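## Task

Lift the piece standing on square D1 off the board and set it upright on the table. Then carry the piece from C5 onto D1. Square names come from the labels along the board's edge. When finished, all other squares must hold exactly what they started with, every piece must be upright, and each piece you moved must sit wholly within its new square.

## Robot and tools

Robot: two 7-joint xArm7 arms, left_arm and right_arm, each with a parallel two-finger gripper. Scene frame: origin at table-top height midway between the nominal bases, +z up, +x out over the table, left_arm toward +y. Calibrated bases in the scene frame: left_arm at (+0.057, +0.411, 0) m, unrotated; right_arm at (+0.056, -0.313, 0) m, yawed very slightly (quat_wxyz +1.000, 0, 0, +0.006). Each arm reports its hand pose, velocities and wrist camera pose in its own base frame; fixed cameras and the table use the scene frame. Reported hand positions may be a few cm off, more at long reach.

Joint order in every row and every result list, per arm: elbow, wrist pitch, shoulder, forearm roll, upper arm roll, waist, wrist roll. Upper arm roll and forearm roll have their signs flipped relative to the URDF in all numbers you send and read; the stated ranges use URDF signs, so negate and swap those two ranges. Ranges (rad, URDF signs): waist, upper arm roll, forearm roll, wrist roll -6.283 to 6.283; shoulder -2.059 to 2.094; elbow -0.192 to 3.927; wrist pitch -1.693 to 3.142. Real ends may differ by 0.010 rad.

Gripper: fingers point along the gripper's +z and close along its y. end_effector_position is the closed-pad point, roughly 2 cm short of the fingertips; closing pushes the tips about 10 mm further along +z. Finger gap reads 0.084 m when fully open.

Tools:
- execute_actions(actions, cameras): actions is a list of up to 15-row tables; each row is one 1/30 s step, and a short table repeats its final row to fill 15 steps (one action = 0.5 s). Each row is a single list of 16 numbers in [-1, 1] covering both arms: left_arm's 7 joint values then its opening, then right_arm's 7 then its opening. Joint values are offsets, scaled so 1.0 = 2.036 rad, measured from the Joint targets as they were when that action began (not from the previous row); repeating an offset moves further. Opening is absolute: +1 fully open, -1 closed. To keep a gripper unchanged, resend its current command (0 means half-closed, not 'no change'). An empty list just reports state. Actions pushing a joint more than 0.010 rad beyond its range are refused for both arms.
- move(target, speed, blend, opening_speed, blocking, cameras): target is one 16-number row or up to 15 rows, laid out as above; every row's joint numbers are offsets from the same starting Joint targets, not chained. speed is the top joint speed in rad/s, 0.01 to 2 (default 0.5), one value or one per target. blend (rad) rounds corners between listed targets. opening_speed (0.2 or more per second on the -1..+1 scale) ramps the fingers. blocking=false returns after about 0.5 s while motion continues. Paths avoid nothing, grippers trace curves, and joints lag. The result adds a 'move:' line: done, off_target, moving, held or fault, plus the worst joint error per arm; neither done nor off_target proves contact or its absence.
- wait(seconds 0 to 10), stop() to brake a running move, zoom_image(camera, region [x0,y0,x1,y1] pixels, at most 504x504) on cam_low, cam_left_wrist or cam_right_wrist, clear_fault(arm) after a reported torque fault, read_manual(section) for licences, finished_scene(scene) to end scene 1 or 2 irreversibly.

Results: Joint positions, Joint velocities ('within noise' when still) and Joint targets per arm, then finger gap; Joint targets are the base for your next offsets. grip_measured is the measured opening on the command scale; to hold something, command clearly below it. Tool commands shows current gripper commands. 'joint sent to its limit' means a joint was clipped at its end. 'joint command not followed' means the inter-arm clearance check altered steps. Joint torques include gravity and are noisy. Cameras: cam_low 504x504 fixed, two 896x504 wrist cameras; calibration is approximate.

Limits and cautions: joint targets move at most 3.14 rad/s and stay within 0.623 rad of measured angles; a gripper target over 70 mm away gets scaled back. Contact torque at a joint's limit (waist and shoulder 44, upper arm roll, elbow, forearm roll 26.4, wrist pitch and wrist roll 14.8 N m) triggers a torque fault that halts the arm until clear_fault. Holding loads or straining heats motors; MOTOR HOT warns at 65 °C and 80 °C brakes the arm for 30 to 60 s. Keep the arms from striking each other, approach pieces slowly, grip firmly to resist brief tugs, never release a piece while it moves, never knock other pieces, and never let anything leave the table. To stop pressing against something, command targets back past the measured positions. Time spent thinking lets the simulation run on.

Each tool is called after "Call:" as name([rows], argument=value, ...), one row to a line, values as JSON.

## Session

Call:
execute_actions(actions=[])

Scene clock: 0.00 s.
left_arm: end_effector_position=(+0.5765, +0.0132, +0.3884) grip_measured=+1.00 end_effector_quat_wxyz=(-0.294, +0.727, -0.186, +0.592) | right_arm: end_effector_position=(+0.0892, -0.2551, +0.2844) grip_measured=+1.00 end_effector_quat_wxyz=(-0.158, +0.934, +0.306, +0.093)
Joint names: [elbow, wrist pitch, shoulder, forearm roll, upper arm roll, waist, wrist roll]
Joint positions: left_arm=[0.703 -0.78 -0.946 -0.529 1.252 1.688 -0.58 0.084] | right_arm=[0.891 1.638 -0.473 -0.008 0.431 -0.841 -1.834 0.084]
Joint velocities: within noise
Joint torques (N m): no reading
Joint targets: left_arm=[0.703 -0.780 -0.946 -0.529 1.252 1.688 -0.580] | right_arm=[0.891 1.638 -0.473 -0.008 0.431 -0.841 -1.834]
Tool commands: left_gripper/opening=+1.0 right_gripper/opening=+1.0

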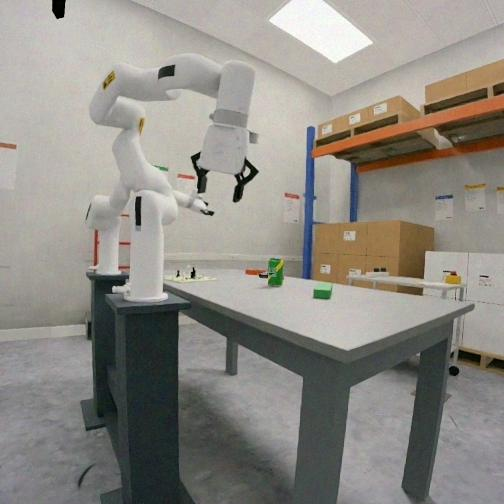

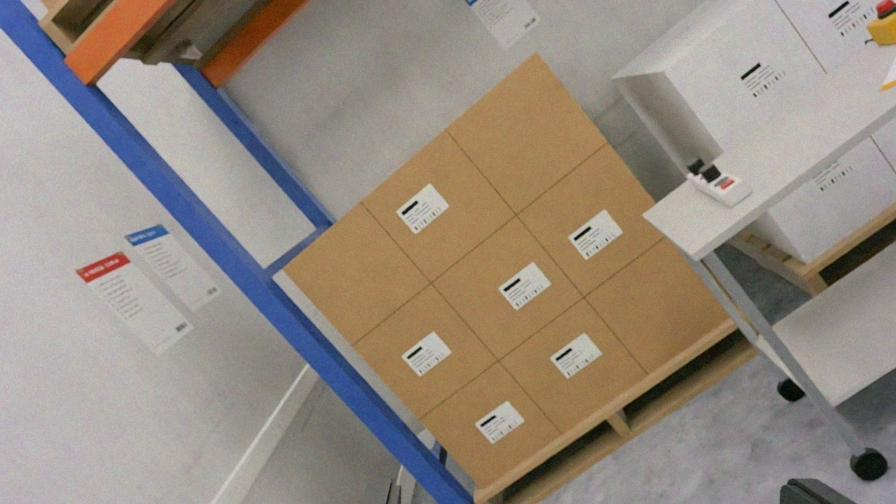

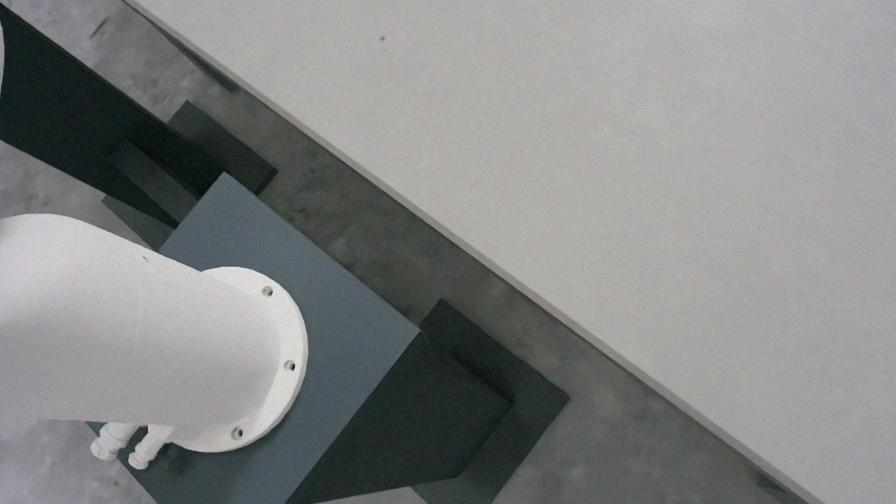

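Call:
zoom_image(camera="cam_low", region=[130, 240, 350, 320])

Call:
zoom_image(camera="cam_low", region=[160, 255, 230, 290])

Scaled by 2.291 from the camera's 504x504 image, which has a finer 720x720 frame.

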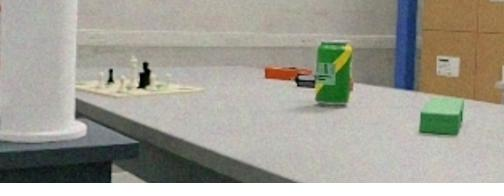

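Scaled by 7.200 from the camera's 504x504 image, which has a finer 720x720 frame.

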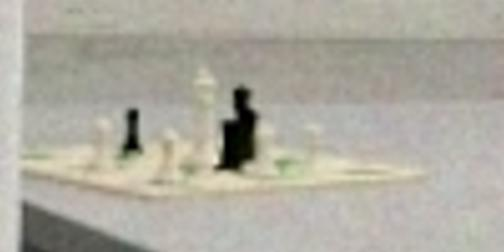

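Call:
move(target=[0.1682, 0.9385, 0.2438, 0.2208, -0.5227, -0.9636, 0.2422, 1, 0, 0, 0, 0, 0, 0, 0, 1], speed=1.2, cameras=["cam_left_wrist"])

Scene clock: 15.97 s.
left_arm: end_effector_position=(+0.3896, -0.1795, +0.3956) grip_measured=+1.00 end_effector_quat_wxyz=(-0.029, +0.962, -0.191, +0.191) | right_arm: end_effector_position=(+0.0892, -0.2551, +0.2844) grip_measured=+1.00 end_effector_quat_wxyz=(-0.158, +0.934, +0.306, +0.093)
Joint names: [elbow, wrist pitch, shoulder, forearm roll, upper arm roll, waist, wrist roll]
Joint positions: left_arm=[1.045 1.13 -0.45 -0.079 0.188 -0.274 -0.087 0.084] | right_arm=[0.891 1.638 -0.473 -0.008 0.431 -0.841 -1.834 0.084]
Joint velocities: within noise
Joint torques (N m): left_arm=[21.87 -1.57 -9.95 0.38 -2.42 -2.31 0.22] | right_arm=[12.13 -1.09 -5.28 -0.92 -2.49 0.83 0.25]
Joint targets: left_arm=[1.045 1.130 -0.450 -0.079 0.188 -0.274 -0.087] | right_arm=[0.891 1.638 -0.473 -0.008 0.431 -0.841 -1.834]
move: done
camera_calibration:
cam_left_wrist: T_world_to_cam=[[-0.354016, -0.926788, -0.125442, 0.0521556], [-0.857245, 0.375185, -0.352659, 0.608923], [0.373904, -0.0173125, -0.927306, 0.348028], [0, 0, 0, 1]] pos_world=[0.410331, -0.174096, 0.544013]
Images, in order (width x height): cam_left_wrist 896x504.

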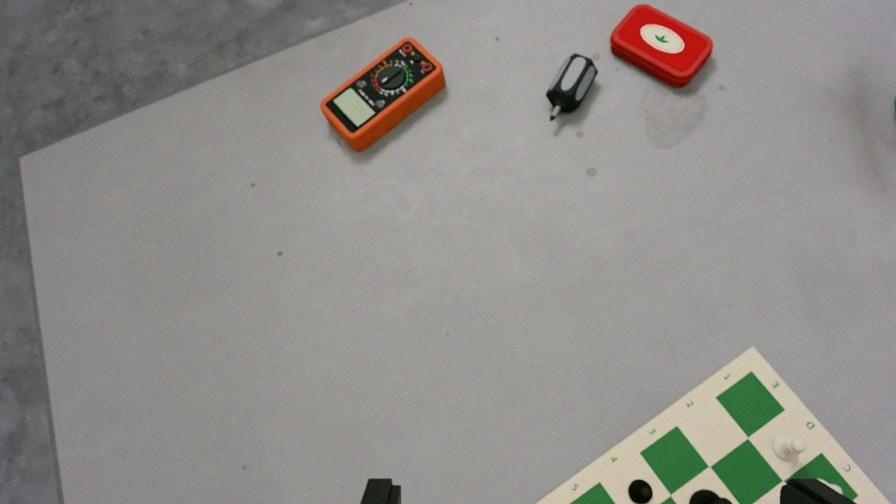

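Call:
move(target=[0.02996, 0.16601, 0.04322, 0.0388, -0.09234, -0.27308, 0.04273, 1, 0, 0, 0, 0, 0, 0, 0, 1], speed=1.0, cameras=["cam_left_wrist"])

Scene clock: 22.60 s.
left_arm: end_effector_position=(+0.2499, -0.2729, +0.3500) grip_measured=+1.00 end_effector_quat_wxyz=(+0.000, +0.915, -0.403, +0.000) | right_arm: end_effector_position=(+0.0892, -0.2551, +0.2844) grip_measured=+1.00 end_effector_quat_wxyz=(-0.158, +0.934, +0.306, +0.093)
Joint names: [elbow, wrist pitch, shoulder, forearm roll, upper arm roll, waist, wrist roll]
Joint positions: left_arm=[1.106 1.468 -0.362 0 0 -0.83 0 0.084] | right_arm=[0.891 1.638 -0.473 -0.008 0.431 -0.841 -1.834 0.084]
Joint velocities: within noise
Joint torques (N m): left_arm=[21.76 -1.08 -12.57 0.85 -0.83 -2.36 0.26] | right_arm=[12.13 -1.09 -5.25 -0.79 -2.52 0.6 0.27]
Joint targets: left_arm=[1.106 1.468 -0.362 0.000 0.000 -0.830 0.000] | right_arm=[0.891 1.638 -0.473 -0.008 0.431 -0.841 -1.834]
move: done
camera_calibration:
cam_left_wrist: T_world_to_cam=[[-0.734915, -0.678156, 0.00204201, 0.0288024], [-0.678136, 0.734911, 0.00606808, 0.435938], [-0.0056158, 0.00307476, -0.99998, 0.482208], [0, 0, 0, 1]] pos_world=[0.319501, -0.302326, 0.479494]
Images, in order (width x height): cam_left_wrist 896x504.

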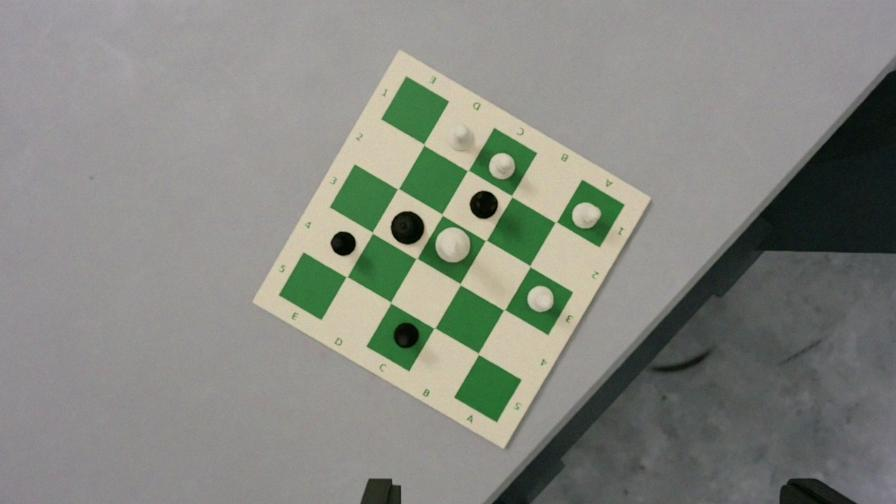

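Call:
zoom_image(camera="cam_left_wrist", region=[240, 40, 670, 460])

Call:
zoom_image(camera="cam_left_wrist", region=[380, 40, 560, 220])

Call:
zoom_image(camera="cam_left_wrist", region=[320, 200, 500, 400])

Scaled by 1.172 from the camera's 896x504 image, which has a finer 1280x720 frame.

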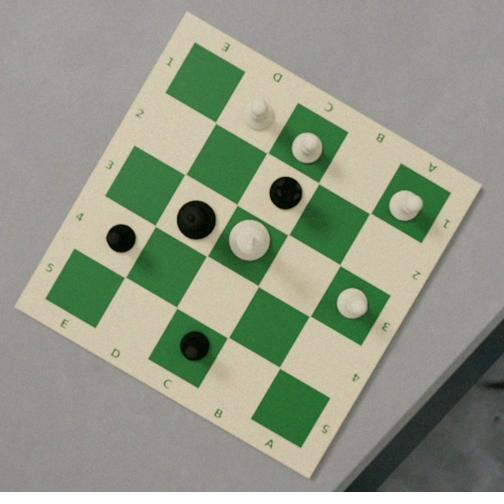

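Scaled by 2.800 from the camera's 896x504 image, which has a finer 1280x720 frame.

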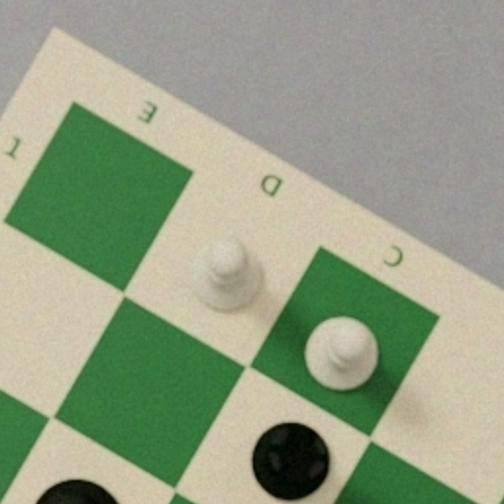

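Scaled by 2.520 from the camera's 896x504 image, which has a finer 1280x720 frame.

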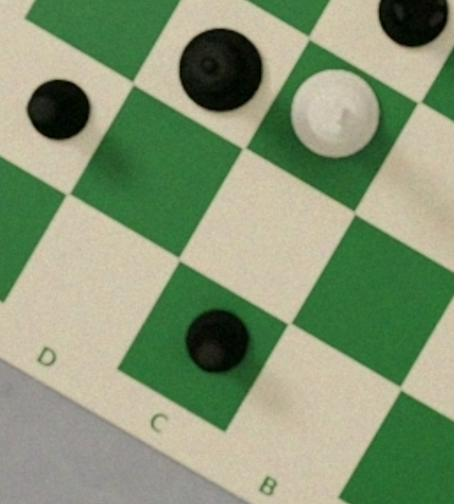

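Call:
move(target=[0.04283, -0.25565, 0.29848, 0, 0, 0.02024, -0.49224, 0.0, 0, 0, 0, 0, 0, 0, 0, 1], speed=0.8, cameras=["cam_left_wrist"])

Scene clock: 45.50 s.
left_arm: end_effector_position=(+0.3677, -0.3699, +0.1499) grip_measured=-0.01 end_effector_quat_wxyz=(+0.000, +0.994, +0.107, +0.000) | right_arm: end_effector_position=(+0.0892, -0.2551, +0.2844) grip_measured=+1.00 end_effector_quat_wxyz=(-0.158, +0.934, +0.306, +0.093)
Joint names: [elbow, wrist pitch, shoulder, forearm roll, upper arm roll, waist, wrist roll]
Joint positions: left_arm=[1.193 0.948 0.246 0 0 -0.788 -1.002 0.044] | right_arm=[0.891 1.638 -0.473 -0.008 0.431 -0.841 -1.834 0.084]
Joint velocities: within noise
Joint torques (N m): left_arm=[20.18 -1.61 -27.91 0.41 0.46 2.9 -0.14] | right_arm=[12.15 -1.02 -5.33 -0.9 -2.34 0.76 0.32]
Joint targets: left_arm=[1.193 0.948 0.246 0.000 0.000 -0.788 -1.002] | right_arm=[0.891 1.638 -0.473 -0.008 0.431 -0.841 -1.834]
move: done
camera_calibration:
cam_left_wrist: T_world_to_cam=[[0.215847, -0.976425, 0.00200762, -0.409849], [-0.976414, -0.215833, 0.00569818, 0.346353], [-0.00513053, -0.0031902, -0.999982, 0.280572], [0, 0, 0, 1]] pos_world=[0.428088, -0.324538, 0.279416]
Images, in order (width x height): cam_left_wrist 896x504.

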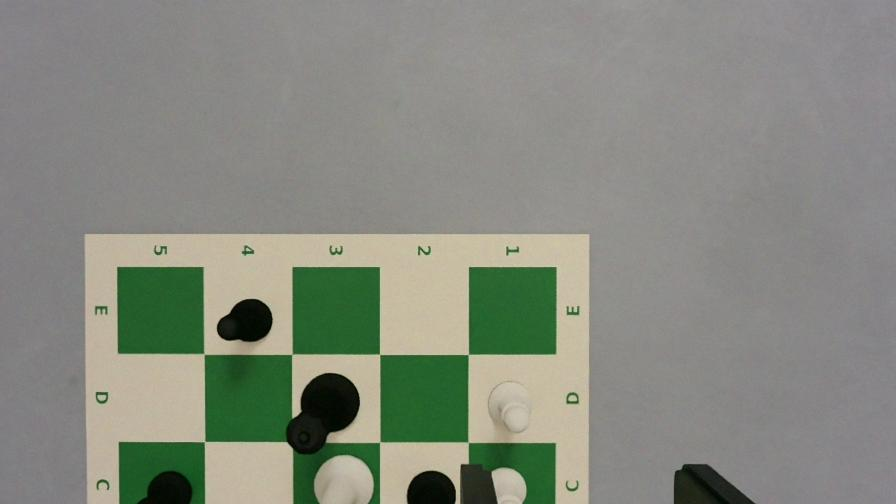

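Call:
zoom_image(camera="cam_left_wrist", region=[400, 220, 620, 440])

Call:
zoom_image(camera="cam_left_wrist", region=[440, 344, 600, 504])

Call:
zoom_image(camera="cam_left_wrist", region=[80, 220, 220, 360])

Scaled by 2.291 from the camera's 896x504 image, which has a finer 1280x720 frame.

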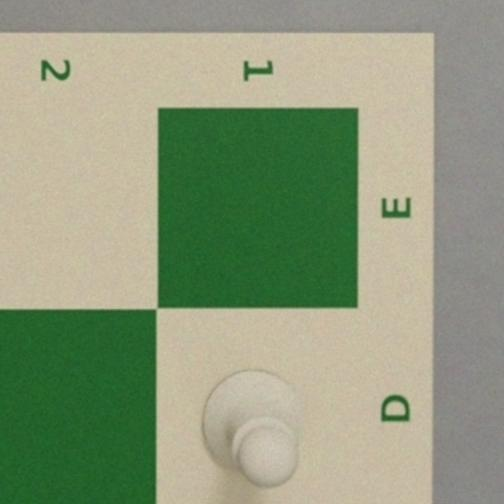

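Scaled by 3.150 from the camera's 896x504 image, which has a finer 1280x720 frame.

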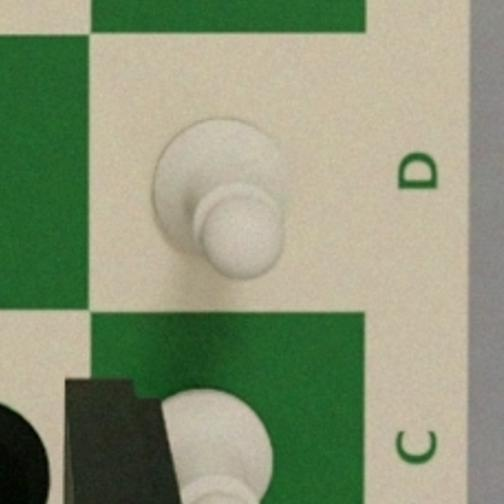

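Scaled by 3.600 from the camera's 896x504 image, which has a finer 1280x720 frame.

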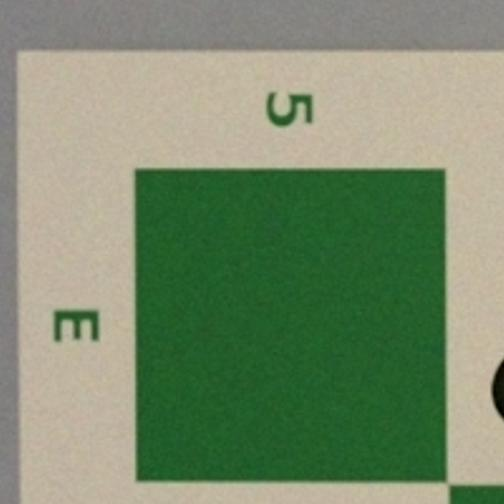

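Call:
zoom_image(camera="cam_left_wrist", region=[430, 440, 780, 504])

Scaled by 1.440 from the camera's 896x504 image, which has a finer 1280x720 frame.

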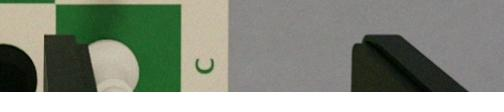

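Call:
move(target=[-0.03361, -0.07629, 0.04267, 0, 0, 0.00535, 0.00516, 0.0, 0, 0, 0, 0, 0, 0, 0, 1], speed=0.4, cameras=["cam_left_wrist"])

Scene clock: 58.70 s.
left_arm: end_effector_position=(+0.3702, -0.3645, +0.0899) grip_measured=-0.01 end_effector_quat_wxyz=(+0.000, +0.994, +0.107, +0.000) | right_arm: end_effector_position=(+0.0892, -0.2551, +0.2844) grip_measured=+1.00 end_effector_quat_wxyz=(-0.158, +0.934, +0.306, +0.093)
Joint names: [elbow, wrist pitch, shoulder, forearm roll, upper arm roll, waist, wrist roll]
Joint positions: left_arm=[1.125 0.792 0.333 0 0 -0.777 -0.992 0.044] | right_arm=[0.891 1.638 -0.473 -0.008 0.431 -0.841 -1.834 0.084]
Joint velocities: within noise
Joint torques (N m): left_arm=[17.7 -1.6 -28.74 0.31 0.16 2.51 0.48] | right_arm=[12.16 -1.06 -5.14 -0.94 -2.37 0.89 0.3]
Joint targets: left_arm=[1.125 0.792 0.333 0.000 0.000 -0.777 -0.992] | right_arm=[0.891 1.638 -0.473 -0.008 0.431 -0.841 -1.834]
move: done
camera_calibration:
cam_left_wrist: T_world_to_cam=[[0.216141, -0.97636, 0.00202401, -0.405086], [-0.976348, -0.216127, 0.00574347, 0.350235], [-0.00517026, -0.00321754, -0.999981, 0.220607], [0, 0, 0, 1]] pos_world=[0.430647, -0.319105, 0.219412]
Images, in order (width x height): cam_left_wrist 896x504.

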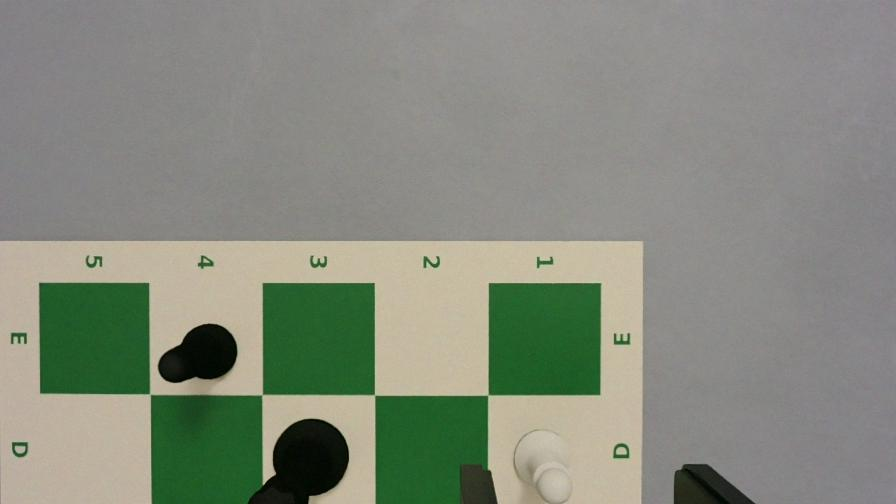

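Call:
zoom_image(camera="cam_left_wrist", region=[460, 364, 600, 504])

Call:
zoom_image(camera="cam_left_wrist", region=[440, 240, 700, 504])

Call:
zoom_image(camera="cam_left_wrist", region=[0, 230, 280, 504])

Scaled by 3.600 from the camera's 896x504 image, which has a finer 1280x720 frame.

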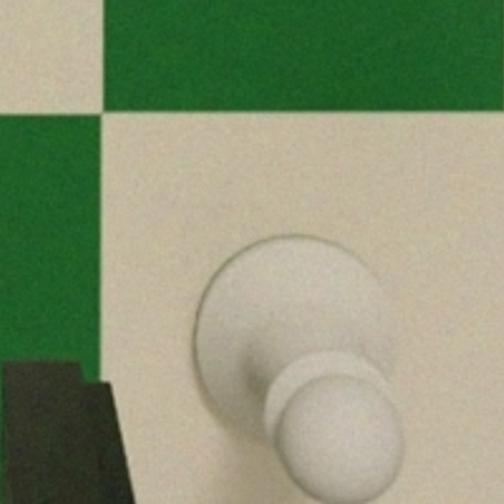

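Scaled by 1.909 from the camera's 896x504 image, which has a finer 1280x720 frame.

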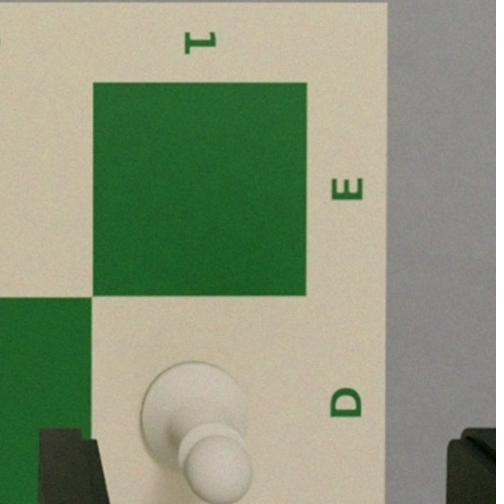

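Scaled by 1.800 from the camera's 896x504 image, which has a finer 1280x720 frame.

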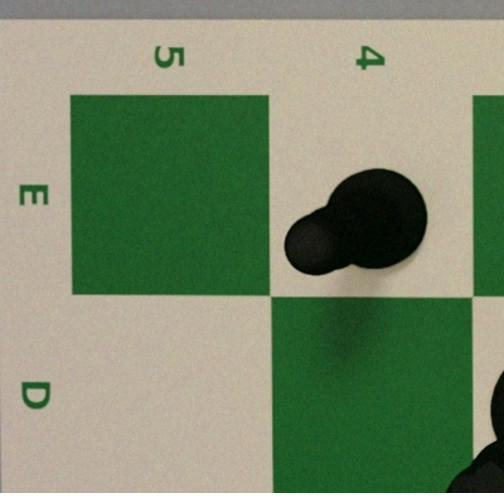

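Call:
move(target=[-0.01186, -0.06168, 0.04982, 0, 0, 0, 0, 0.0, 0, 0, 0, 0, 0, 0, 0, 1], speed=0.15, cameras=["cam_left_wrist"])

Scene clock: 65.60 s.
left_arm: end_effector_position=(+0.3702, -0.3645, +0.0379) grip_measured=-0.01 end_effector_quat_wxyz=(+0.000, +0.994, +0.107, +0.000) | right_arm: end_effector_position=(+0.0892, -0.2551, +0.2844) grip_measured=+1.00 end_effector_quat_wxyz=(-0.158, +0.934, +0.306, +0.093)
Joint names: [elbow, wrist pitch, shoulder, forearm roll, upper arm roll, waist, wrist roll]
Joint positions: left_arm=[1.101 0.667 0.434 0 0 -0.777 -0.992 0.044] | right_arm=[0.891 1.638 -0.473 -0.008 0.431 -0.841 -1.834 0.084]
Joint velocities: within noise
Joint torques (N m): left_arm=[16.32 -1.73 -30.19 0.18 -0.39 1.98 -0.04] | right_arm=[12.16 -1.04 -5.22 -1.01 -2.21 0.74 0.33]
Joint targets: left_arm=[1.101 0.667 0.434 0.000 0.000 -0.777 -0.992] | right_arm=[0.891 1.638 -0.473 -0.008 0.431 -0.841 -1.834]
move: done
camera_calibration:
cam_left_wrist: T_world_to_cam=[[0.216136, -0.976361, 0.00202083, -0.404968], [-0.976349, -0.216121, 0.00579022, 0.350519], [-0.0052166, -0.00322451, -0.999981, 0.168674], [0, 0, 0, 1]] pos_world=[0.430637, -0.319096, 0.167459]
Images, in order (width x height): cam_left_wrist 896x504.

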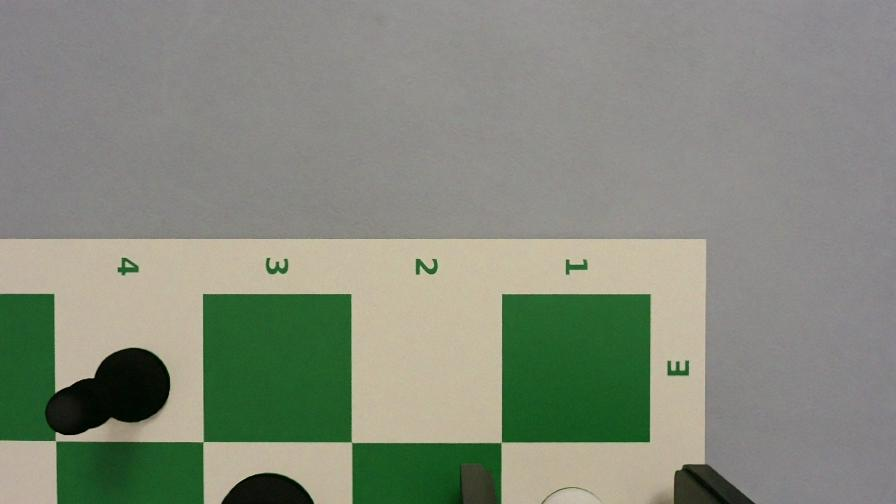

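Call:
move(target=[0, 0, 0, 0, 0, 0, 0, -1.0, 0, 0, 0, 0, 0, 0, 0, 1], opening_speed=0.6, cameras=["cam_left_wrist"])

Scene clock: 68.57 s.
left_arm: end_effector_position=(+0.3702, -0.3645, +0.0379) grip_measured=-0.78 end_effector_quat_wxyz=(+0.000, +0.994, +0.107, +0.000) | right_arm: end_effector_position=(+0.0892, -0.2551, +0.2844) grip_measured=+1.00 end_effector_quat_wxyz=(-0.158, +0.934, +0.306, +0.093)
Joint names: [elbow, wrist pitch, shoulder, forearm roll, upper arm roll, waist, wrist roll]
Joint positions: left_arm=[1.101 0.667 0.434 0 0 -0.777 -0.992 0.01] | right_arm=[0.891 1.638 -0.473 -0.008 0.431 -0.841 -1.834 0.084]
Joint velocities: within noise
Joint torques (N m): left_arm=[17.16 -1.18 -30.7 0.12 -0.28 2.36 -0.05] | right_arm=[12.16 -1.09 -5.09 -1.08 -2.12 0.68 0.28]
Joint targets: left_arm=[1.101 0.667 0.434 0.000 0.000 -0.777 -0.992] | right_arm=[0.891 1.638 -0.473 -0.008 0.431 -0.841 -1.834]
move: done
camera_calibration:
cam_left_wrist: T_world_to_cam=[[0.216138, -0.976361, 0.00197841, -0.404954], [-0.976349, -0.216123, 0.0058176, 0.350509], [-0.0052525, -0.00318902, -0.999981, 0.168672], [0, 0, 0, 1]] pos_world=[0.430631, -0.31909, 0.167431]
Images, in order (width x height): cam_left_wrist 896x504.

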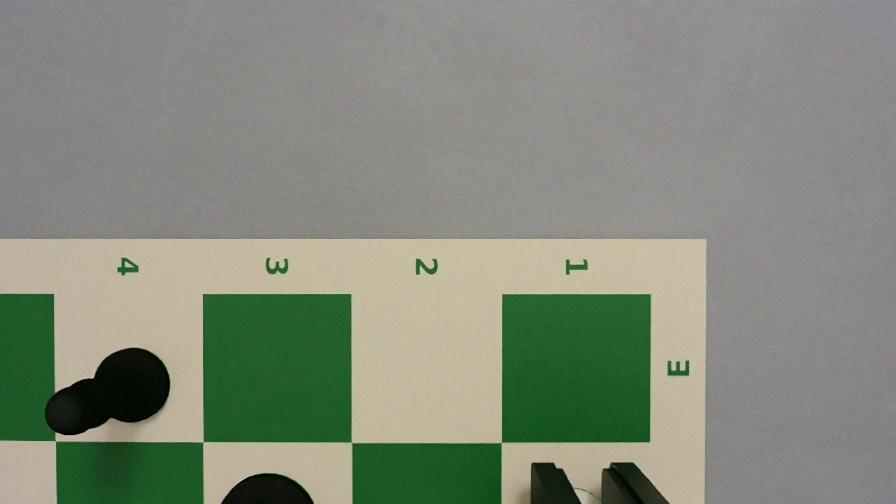

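Call:
zoom_image(camera="cam_left_wrist", region=[500, 404, 700, 504])

Scaled by 2.520 from the camera's 896x504 image, which has a finer 1280x720 frame.

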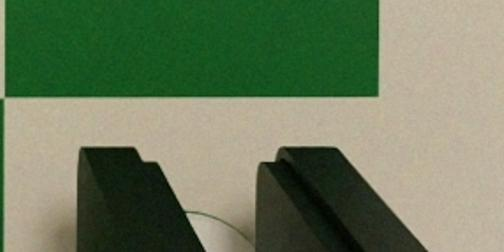

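Call:
move([
  [0.01017, 0.0556, -0.04543, 0, 0, 0, 0, -1.0, 0, 0, 0, 0, 0, 0, 0, 1],
  [0.17722, 0.11617, 0.06105, 0, 0, -0.03823, -0.03821, -1.0, 0, 0, 0, 0, 0, 0, 0, 1],
], speed=[0.15, 0.3], blend=0.02, cameras=["cam_left_wrist", "cam_low"])

Scene clock: 76.43 s.
left_arm: end_effector_position=(+0.3887, -0.4473, +0.0849) grip_measured=-0.78 end_effector_quat_wxyz=(+0.000, +0.994, +0.107, +0.000) | right_arm: end_effector_position=(+0.0892, -0.2551, +0.2844) grip_measured=+1.00 end_effector_quat_wxyz=(-0.158, +0.934, +0.306, +0.093)
Joint names: [elbow, wrist pitch, shoulder, forearm roll, upper arm roll, waist, wrist roll]
Joint positions: left_arm=[1.462 0.903 0.559 0 0 -0.855 -1.069 0.01] | right_arm=[0.891 1.638 -0.473 -0.008 0.431 -0.841 -1.834 0.084]
Joint velocities: within noise
Joint torques (N m): left_arm=[20.38 -0.95 -34.89 -0.31 -0.34 -2.57 -0.18] | right_arm=[12.12 -1.04 -5.1 -1.12 -2.11 0.62 0.35]
Joint targets: left_arm=[1.462 0.903 0.559 0.000 0.000 -0.855 -1.069] | right_arm=[0.891 1.638 -0.473 -0.008 0.431 -0.841 -1.834]
move: done
camera_calibration:
cam_left_wrist: T_world_to_cam=[[0.216162, -0.976356, 0.0019735, -0.48998], [-0.976344, -0.216147, 0.00576651, 0.350412], [-0.0052036, -0.00317332, -0.999981, 0.215481], [0, 0, 0, 1]] pos_world=[0.449158, -0.40197, 0.214423]
Images, in order (width x height): cam_low 504x504, cam_left_wrist 896x504.

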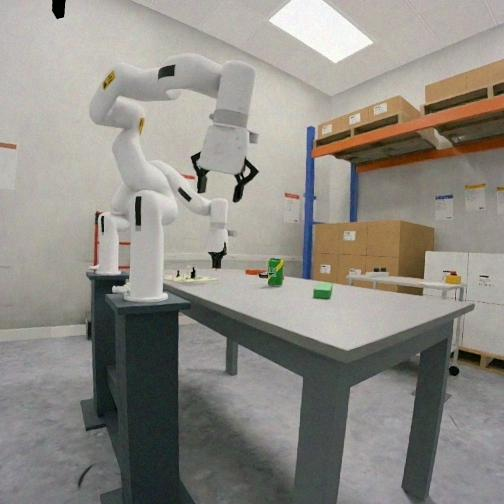

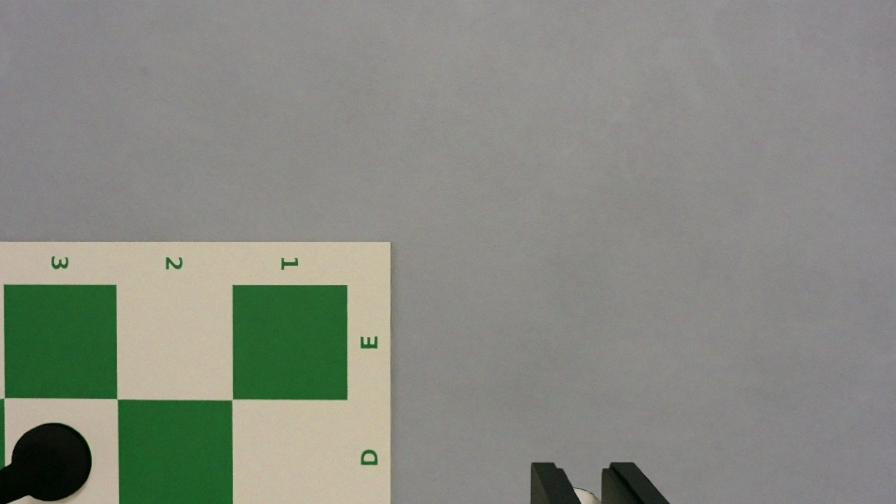

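Call:
zoom_image(camera="cam_left_wrist", region=[500, 424, 660, 504])

Call:
zoom_image(camera="cam_low", region=[170, 240, 250, 290])

Scaled by 3.150 from the camera's 896x504 image, which has a finer 1280x720 frame.

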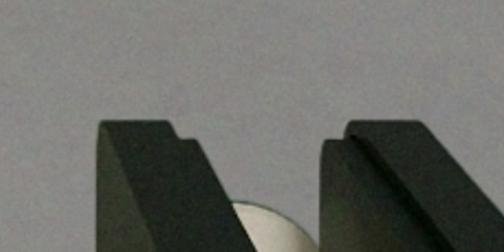

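Scaled by 6.300 from the camera's 504x504 image, which has a finer 720x720 frame.

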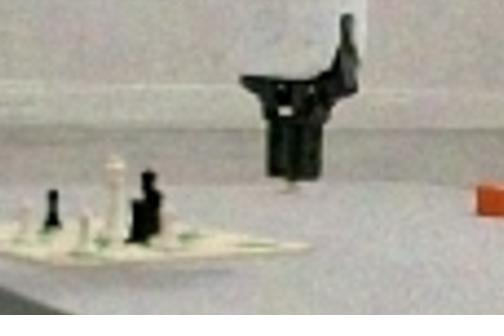

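Call:
zoom_image(camera="cam_left_wrist", region=[370, 440, 410, 480])

Call:
zoom_image(camera="cam_left_wrist", region=[370, 225, 410, 265])

Scaled by 12.600 from the camera's 896x504 image, which has a finer 1280x720 frame.

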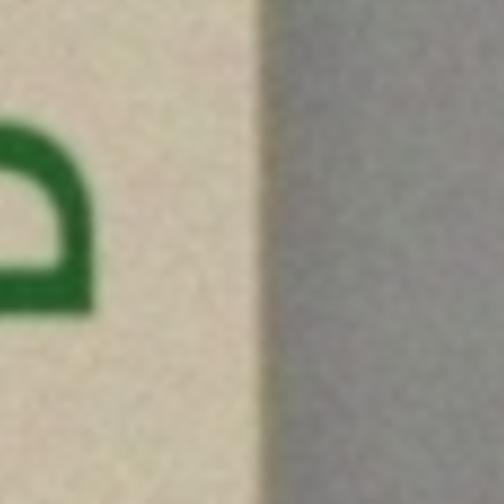

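Scaled by 12.600 from the camera's 896x504 image, which has a finer 1280x720 frame.

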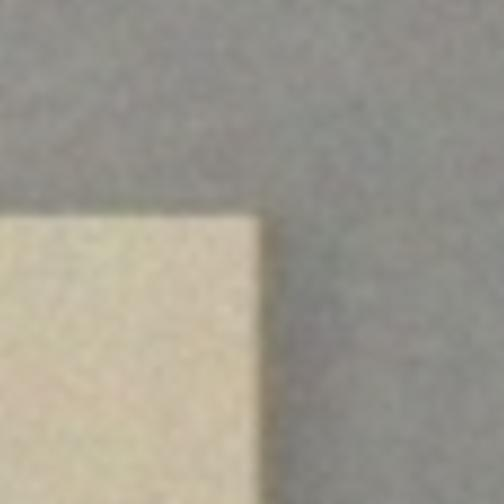

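Call:
move(target=[-0.01034, -0.04691, 0.03657, 0, 0, 0, 0, -1.0, 0, 0, 0, 0, 0, 0, 0, 1], speed=0.12, cameras=["cam_left_wrist", "cam_low"])

Call:
zoom_image(camera="cam_low", region=[190, 250, 250, 290])

Call:
zoom_image(camera="cam_left_wrist", region=[500, 424, 660, 504])

Scene clock: 82.00 s.
left_arm: end_effector_position=(+0.3887, -0.4473, +0.0399) grip_measured=-0.78 end_effector_quat_wxyz=(+0.000, +0.994, +0.107, +0.000) | right_arm: end_effector_position=(+0.0892, -0.2551, +0.2844) grip_measured=+1.00 end_effector_quat_wxyz=(-0.158, +0.934, +0.306, +0.093)
Joint names: [elbow, wrist pitch, shoulder, forearm roll, upper arm roll, waist, wrist roll]
Joint positions: left_arm=[1.441 0.808 0.633 0 0 -0.855 -1.069 0.01] | right_arm=[0.891 1.638 -0.473 -0.008 0.431 -0.841 -1.834 0.084]
Joint velocities: within noise
Joint torques (N m): left_arm=[17.72 -1.7 -35.79 0.01 -0.04 -2.1 0.29] | right_arm=[12.15 -1.06 -4.97 -1.22 -1.97 0.86 0.29]
Joint targets: left_arm=[1.441 0.808 0.633 0.000 0.000 -0.855 -1.069] | right_arm=[0.891 1.638 -0.473 -0.008 0.431 -0.841 -1.834]
move: done
camera_calibration:
cam_left_wrist: T_world_to_cam=[[0.216136, -0.976361, 0.00201319, -0.489894], [-0.976349, -0.216122, 0.00576504, 0.35068], [-0.00519367, -0.00321161, -0.999981, 0.170476], [0, 0, 0, 1]] pos_world=[0.449155, -0.401977, 0.169437]
Images, in order (width x height): cam_low 504x504, cam_left_wrist 896x504.

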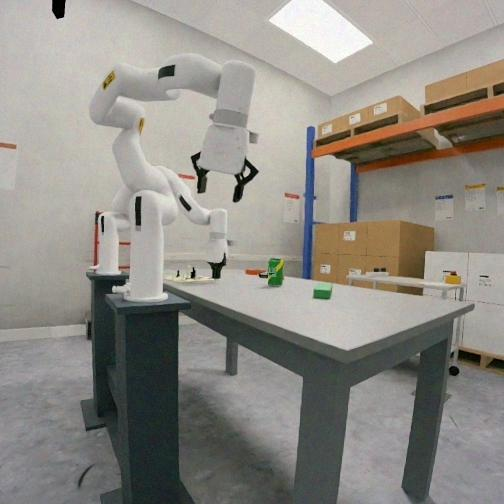

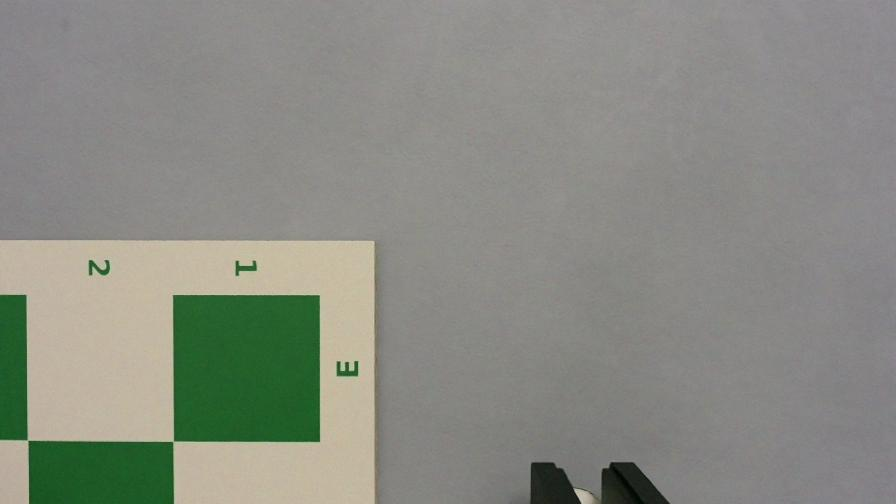

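Scaled by 8.400 from the camera's 504x504 image, which has a finer 720x720 frame.

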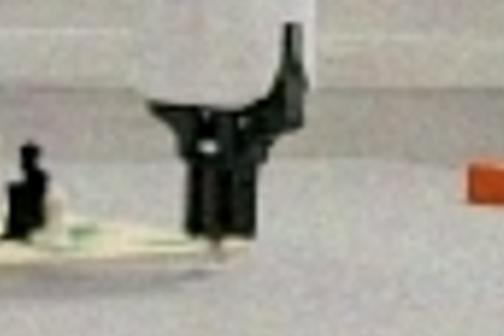

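Scaled by 3.150 from the camera's 896x504 image, which has a finer 1280x720 frame.

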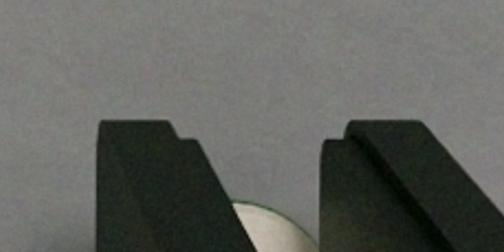

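Call:
zoom_image(camera="cam_left_wrist", region=[360, 400, 390, 430])

Scaled by 16.800 from the camera's 896x504 image, which has a finer 1280x720 frame.

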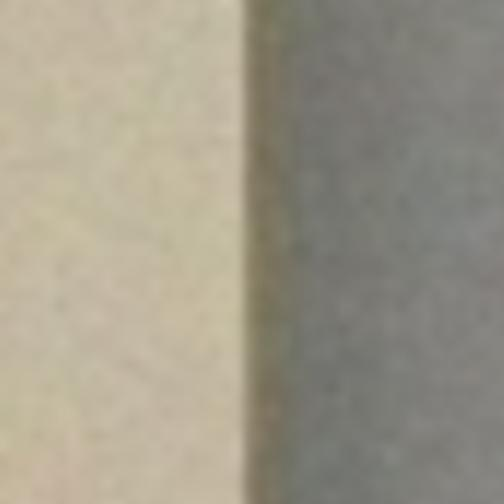

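Call:
move(target=[-0.00054, -0.00497, 0.00443, 0, 0, 0, 0, -1.0, 0, 0, 0, 0, 0, 0, 0, 1], speed=0.05, cameras=["cam_left_wrist"])

Call:
zoom_image(camera="cam_left_wrist", region=[500, 424, 660, 504])

Scene clock: 85.60 s.
left_arm: end_effector_position=(+0.3887, -0.4473, +0.0349) grip_measured=-0.78 end_effector_quat_wxyz=(+0.000, +0.994, +0.107, +0.000) | right_arm: end_effector_position=(+0.0892, -0.2551, +0.2844) grip_measured=+1.00 end_effector_quat_wxyz=(-0.158, +0.934, +0.306, +0.093)
Joint names: [elbow, wrist pitch, shoulder, forearm roll, upper arm roll, waist, wrist roll]
Joint positions: left_arm=[1.439 0.798 0.642 0 0 -0.855 -1.069 0.01] | right_arm=[0.891 1.638 -0.473 -0.008 0.431 -0.841 -1.834 0.084]
Joint velocities: within noise
Joint torques (N m): left_arm=[17.71 -1.62 -36.08 -0.13 0.18 -1.57 0.09] | right_arm=[12.22 -1.04 -5.18 -1.38 -2.03 0.77 0.3]
Joint targets: left_arm=[1.439 0.798 0.642 0.000 0.000 -0.855 -1.069] | right_arm=[0.891 1.638 -0.473 -0.008 0.431 -0.841 -1.834]
move: done
camera_calibration:
cam_left_wrist: T_world_to_cam=[[0.216134, -0.976362, 0.00197763, -0.48987], [-0.97635, -0.21612, 0.00578849, 0.3507], [-0.00522425, -0.00318195, -0.999981, 0.165499], [0, 0, 0, 1]] pos_world=[0.449148, -0.40197, 0.164435]
Images, in order (width x height): cam_left_wrist 896x504.

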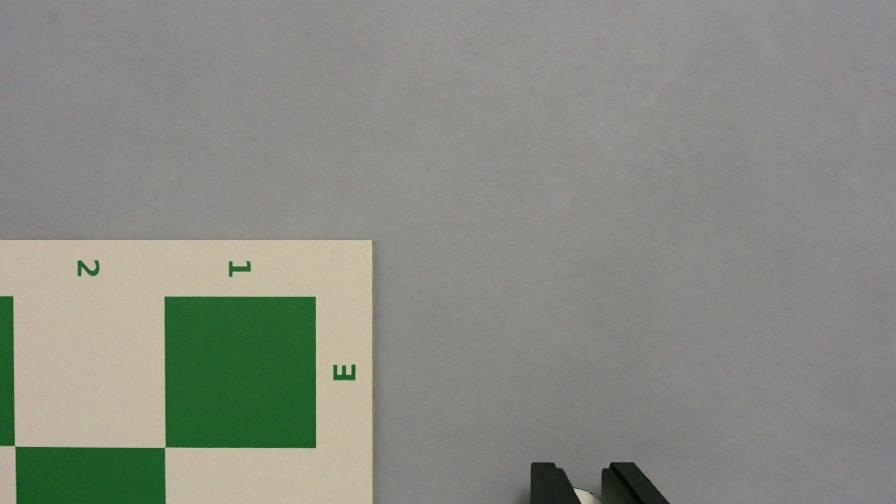

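Scaled by 3.150 from the camera's 896x504 image, which has a finer 1280x720 frame.

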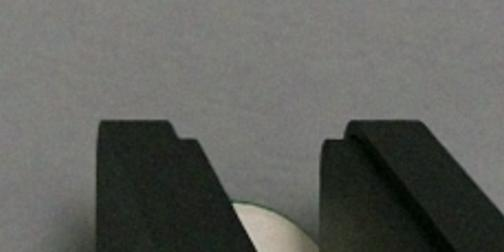

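Call:
move(target=[-0.00013, -0.00148, 0.00134, 0, 0, 0, 0, -1.0, 0, 0, 0, 0, 0, 0, 0, 1], speed=0.02, cameras=["cam_left_wrist"])

Call:
zoom_image(camera="cam_left_wrist", region=[500, 424, 660, 504])

Scene clock: 87.70 s.
left_arm: end_effector_position=(+0.3887, -0.4473, +0.0334) grip_measured=-0.78 end_effector_quat_wxyz=(+0.000, +0.994, +0.107, +0.000) | right_arm: end_effector_position=(+0.0892, -0.2551, +0.2844) grip_measured=+1.00 end_effector_quat_wxyz=(-0.158, +0.934, +0.306, +0.093)
Joint names: [elbow, wrist pitch, shoulder, forearm roll, upper arm roll, waist, wrist roll]
Joint positions: left_arm=[1.439 0.795 0.645 0 0 -0.855 -1.069 0.01] | right_arm=[0.891 1.638 -0.473 -0.008 0.431 -0.841 -1.834 0.084]
Joint velocities: within noise
Joint torques (N m): left_arm=[17.75 -1.48 -35.8 -0.17 0.22 -1.83 0.21] | right_arm=[12.17 -1.06 -5.14 -1.36 -2.04 0.66 0.28]
Joint targets: left_arm=[1.439 0.795 0.645 0.000 0.000 -0.855 -1.069] | right_arm=[0.891 1.638 -0.473 -0.008 0.431 -0.841 -1.834]
move: done
camera_calibration:
cam_left_wrist: T_world_to_cam=[[0.216134, -0.976362, 0.00199, -0.489872], [-0.97635, -0.216119, 0.00578289, 0.350712], [-0.00521611, -0.00319281, -0.999981, 0.163992], [0, 0, 0, 1]] pos_world=[0.449151, -0.401973, 0.162935]
Images, in order (width x height): cam_left_wrist 896x504.

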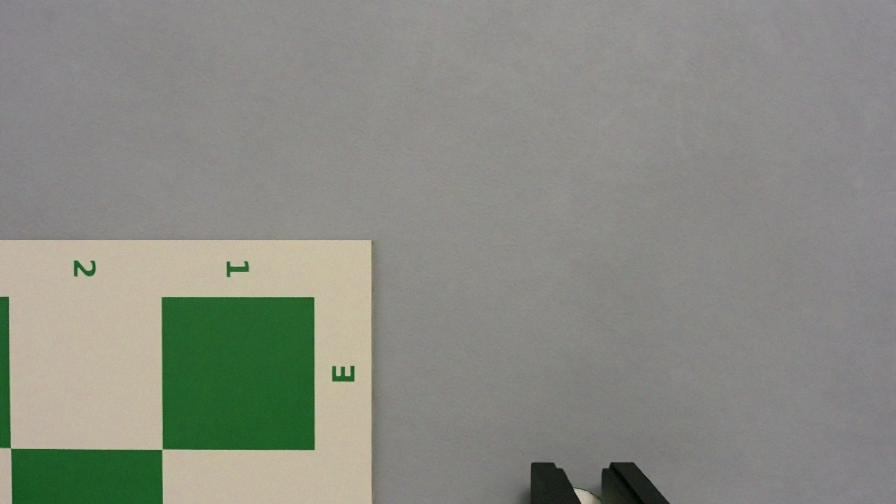

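Scaled by 3.150 from the camera's 896x504 image, which has a finer 1280x720 frame.

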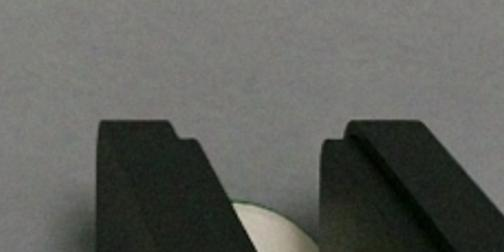

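Call:
move(target=[-0.00006, -0.00069, 0.00063, 0, 0, 0, 0, -1.0, 0, 0, 0, 0, 0, 0, 0, 1], speed=0.02, cameras=["cam_left_wrist"])

Call:
zoom_image(camera="cam_left_wrist", region=[500, 424, 660, 504])

Scene clock: 89.80 s.
left_arm: end_effector_position=(+0.3887, -0.4473, +0.0327) grip_measured=-0.78 end_effector_quat_wxyz=(+0.000, +0.994, +0.107, +0.000) | right_arm: end_effector_position=(+0.0892, -0.2551, +0.2844) grip_measured=+1.00 end_effector_quat_wxyz=(-0.158, +0.934, +0.306, +0.093)
Joint names: [elbow, wrist pitch, shoulder, forearm roll, upper arm roll, waist, wrist roll]
Joint positions: left_arm=[1.439 0.793 0.646 0 0 -0.855 -1.069 0.01] | right_arm=[0.891 1.638 -0.473 -0.008 0.431 -0.841 -1.834 0.084]
Joint velocities: within noise
Joint torques (N m): left_arm=[17.88 -1.87 -35.94 -0.19 0.18 -1.8 0.27] | right_arm=[12.17 -1.06 -5.12 -1.27 -2 0.64 0.3]
Joint targets: left_arm=[1.439 0.793 0.646 0.000 0.000 -0.855 -1.069] | right_arm=[0.891 1.638 -0.473 -0.008 0.431 -0.841 -1.834]
move: done
camera_calibration:
cam_left_wrist: T_world_to_cam=[[0.216134, -0.976362, 0.00199053, -0.489871], [-0.97635, -0.216119, 0.005783, 0.350716], [-0.00521611, -0.00319336, -0.999981, 0.163289], [0, 0, 0, 1]] pos_world=[0.449151, -0.401973, 0.162233]
Images, in order (width x height): cam_left_wrist 896x504.

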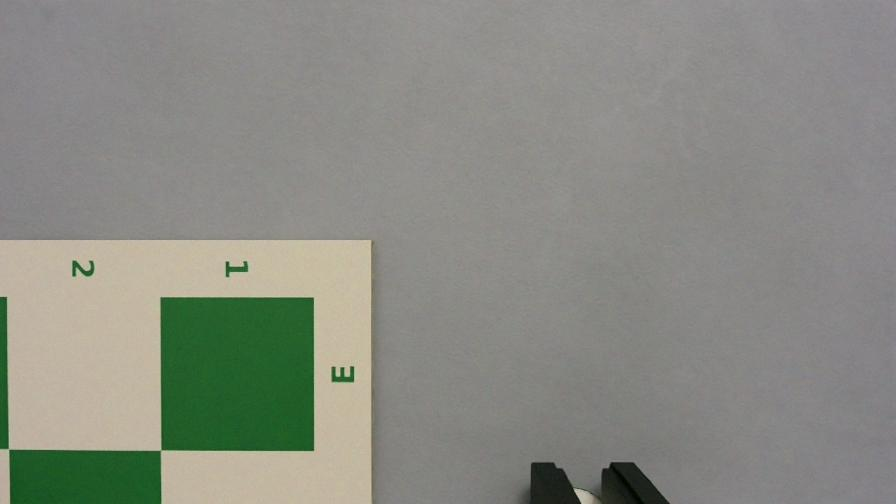

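Scaled by 3.150 from the camera's 896x504 image, which has a finer 1280x720 frame.

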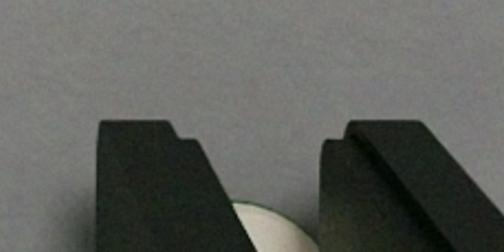

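Call:
move(target=[-0.00006, -0.00069, 0.00063, 0, 0, 0, 0, -1.0, 0, 0, 0, 0, 0, 0, 0, 1], speed=0.02, cameras=[])

Call:
move(target=[-0.00006, -0.00069, 0.00063, 0, 0, 0, 0, -1.0, 0, 0, 0, 0, 0, 0, 0, 1], speed=0.02, cameras=["cam_left_wrist"])

Call:
zoom_image(camera="cam_left_wrist", region=[500, 424, 660, 504])

Scene clock: 91.50 s.
left_arm: end_effector_position=(+0.3887, -0.4474, +0.0321) grip_measured=-0.78 end_effector_quat_wxyz=(+0.000, +0.994, +0.107, +0.000) | right_arm: end_effector_position=(+0.0892, -0.2551, +0.2844) grip_measured=+1.00 end_effector_quat_wxyz=(-0.158, +0.934, +0.306, +0.093)
Joint names: [elbow, wrist pitch, shoulder, forearm roll, upper arm roll, waist, wrist roll]
Joint positions: left_arm=[1.439 0.792 0.647 0 0 -0.855 -1.069 0.01] | right_arm=[0.891 1.638 -0.473 -0.008 0.431 -0.841 -1.834 0.084]
Joint velocities: within noise
Joint torques (N m): left_arm=[16.8 -1.66 -32.45 0.11 0.31 -1.26 0.16] | right_arm=[12.2 -1.02 -5.17 -1.41 -2.02 0.73 0.28]
Joint targets: left_arm=[1.439 0.792 0.647 0.000 0.000 -0.855 -1.069] | right_arm=[0.891 1.638 -0.473 -0.008 0.431 -0.841 -1.834]
move: done
No camera images: "cameras" was empty.

Scene clock: 92.20 s.
left_arm: end_effector_position=(+0.3888, -0.4474, +0.0314) grip_measured=-0.78 end_effector_quat_wxyz=(+0.000, +0.994, +0.107, +0.000) | right_arm: end_effector_position=(+0.0892, -0.2551, +0.2844) grip_measured=+1.00 end_effector_quat_wxyz=(-0.158, +0.934, +0.306, +0.093)
Joint names: [elbow, wrist pitch, shoulder, forearm roll, upper arm roll, waist, wrist roll]
Joint positions: left_arm=[1.439 0.791 0.649 0 0 -0.855 -1.069 0.01] | right_arm=[0.891 1.638 -0.473 -0.008 0.431 -0.841 -1.834 0.084]
Joint velocities: within noise
Joint torques (N m): left_arm=[10.93 -1.3 -22.23 -0.03 0.16 -0.79 0.09] | right_arm=[12.06 -1.02 -5.13 -1.33 -1.99 0.68 0.32]
Joint targets: left_arm=[1.439 0.791 0.649 0.000 0.000 -0.855 -1.069] | right_arm=[0.891 1.638 -0.473 -0.008 0.431 -0.841 -1.834]
move: done
camera_calibration:
cam_left_wrist: T_world_to_cam=[[0.216133, -0.976361, 0.00216624, -0.489925], [-0.976351, -0.216118, 0.00568846, 0.350755], [-0.00508583, -0.00334448, -0.999981, 0.16186], [0, 0, 0, 1]] pos_world=[0.449172, -0.401998, 0.160923]
Images, in order (width x height): cam_left_wrist 896x504.

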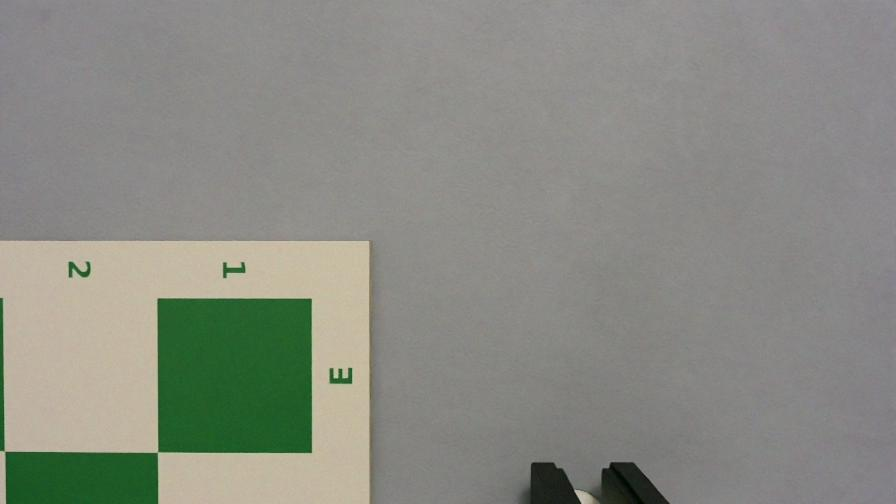

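Scaled by 3.150 from the camera's 896x504 image, which has a finer 1280x720 frame.

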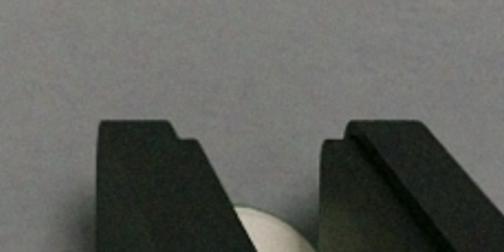

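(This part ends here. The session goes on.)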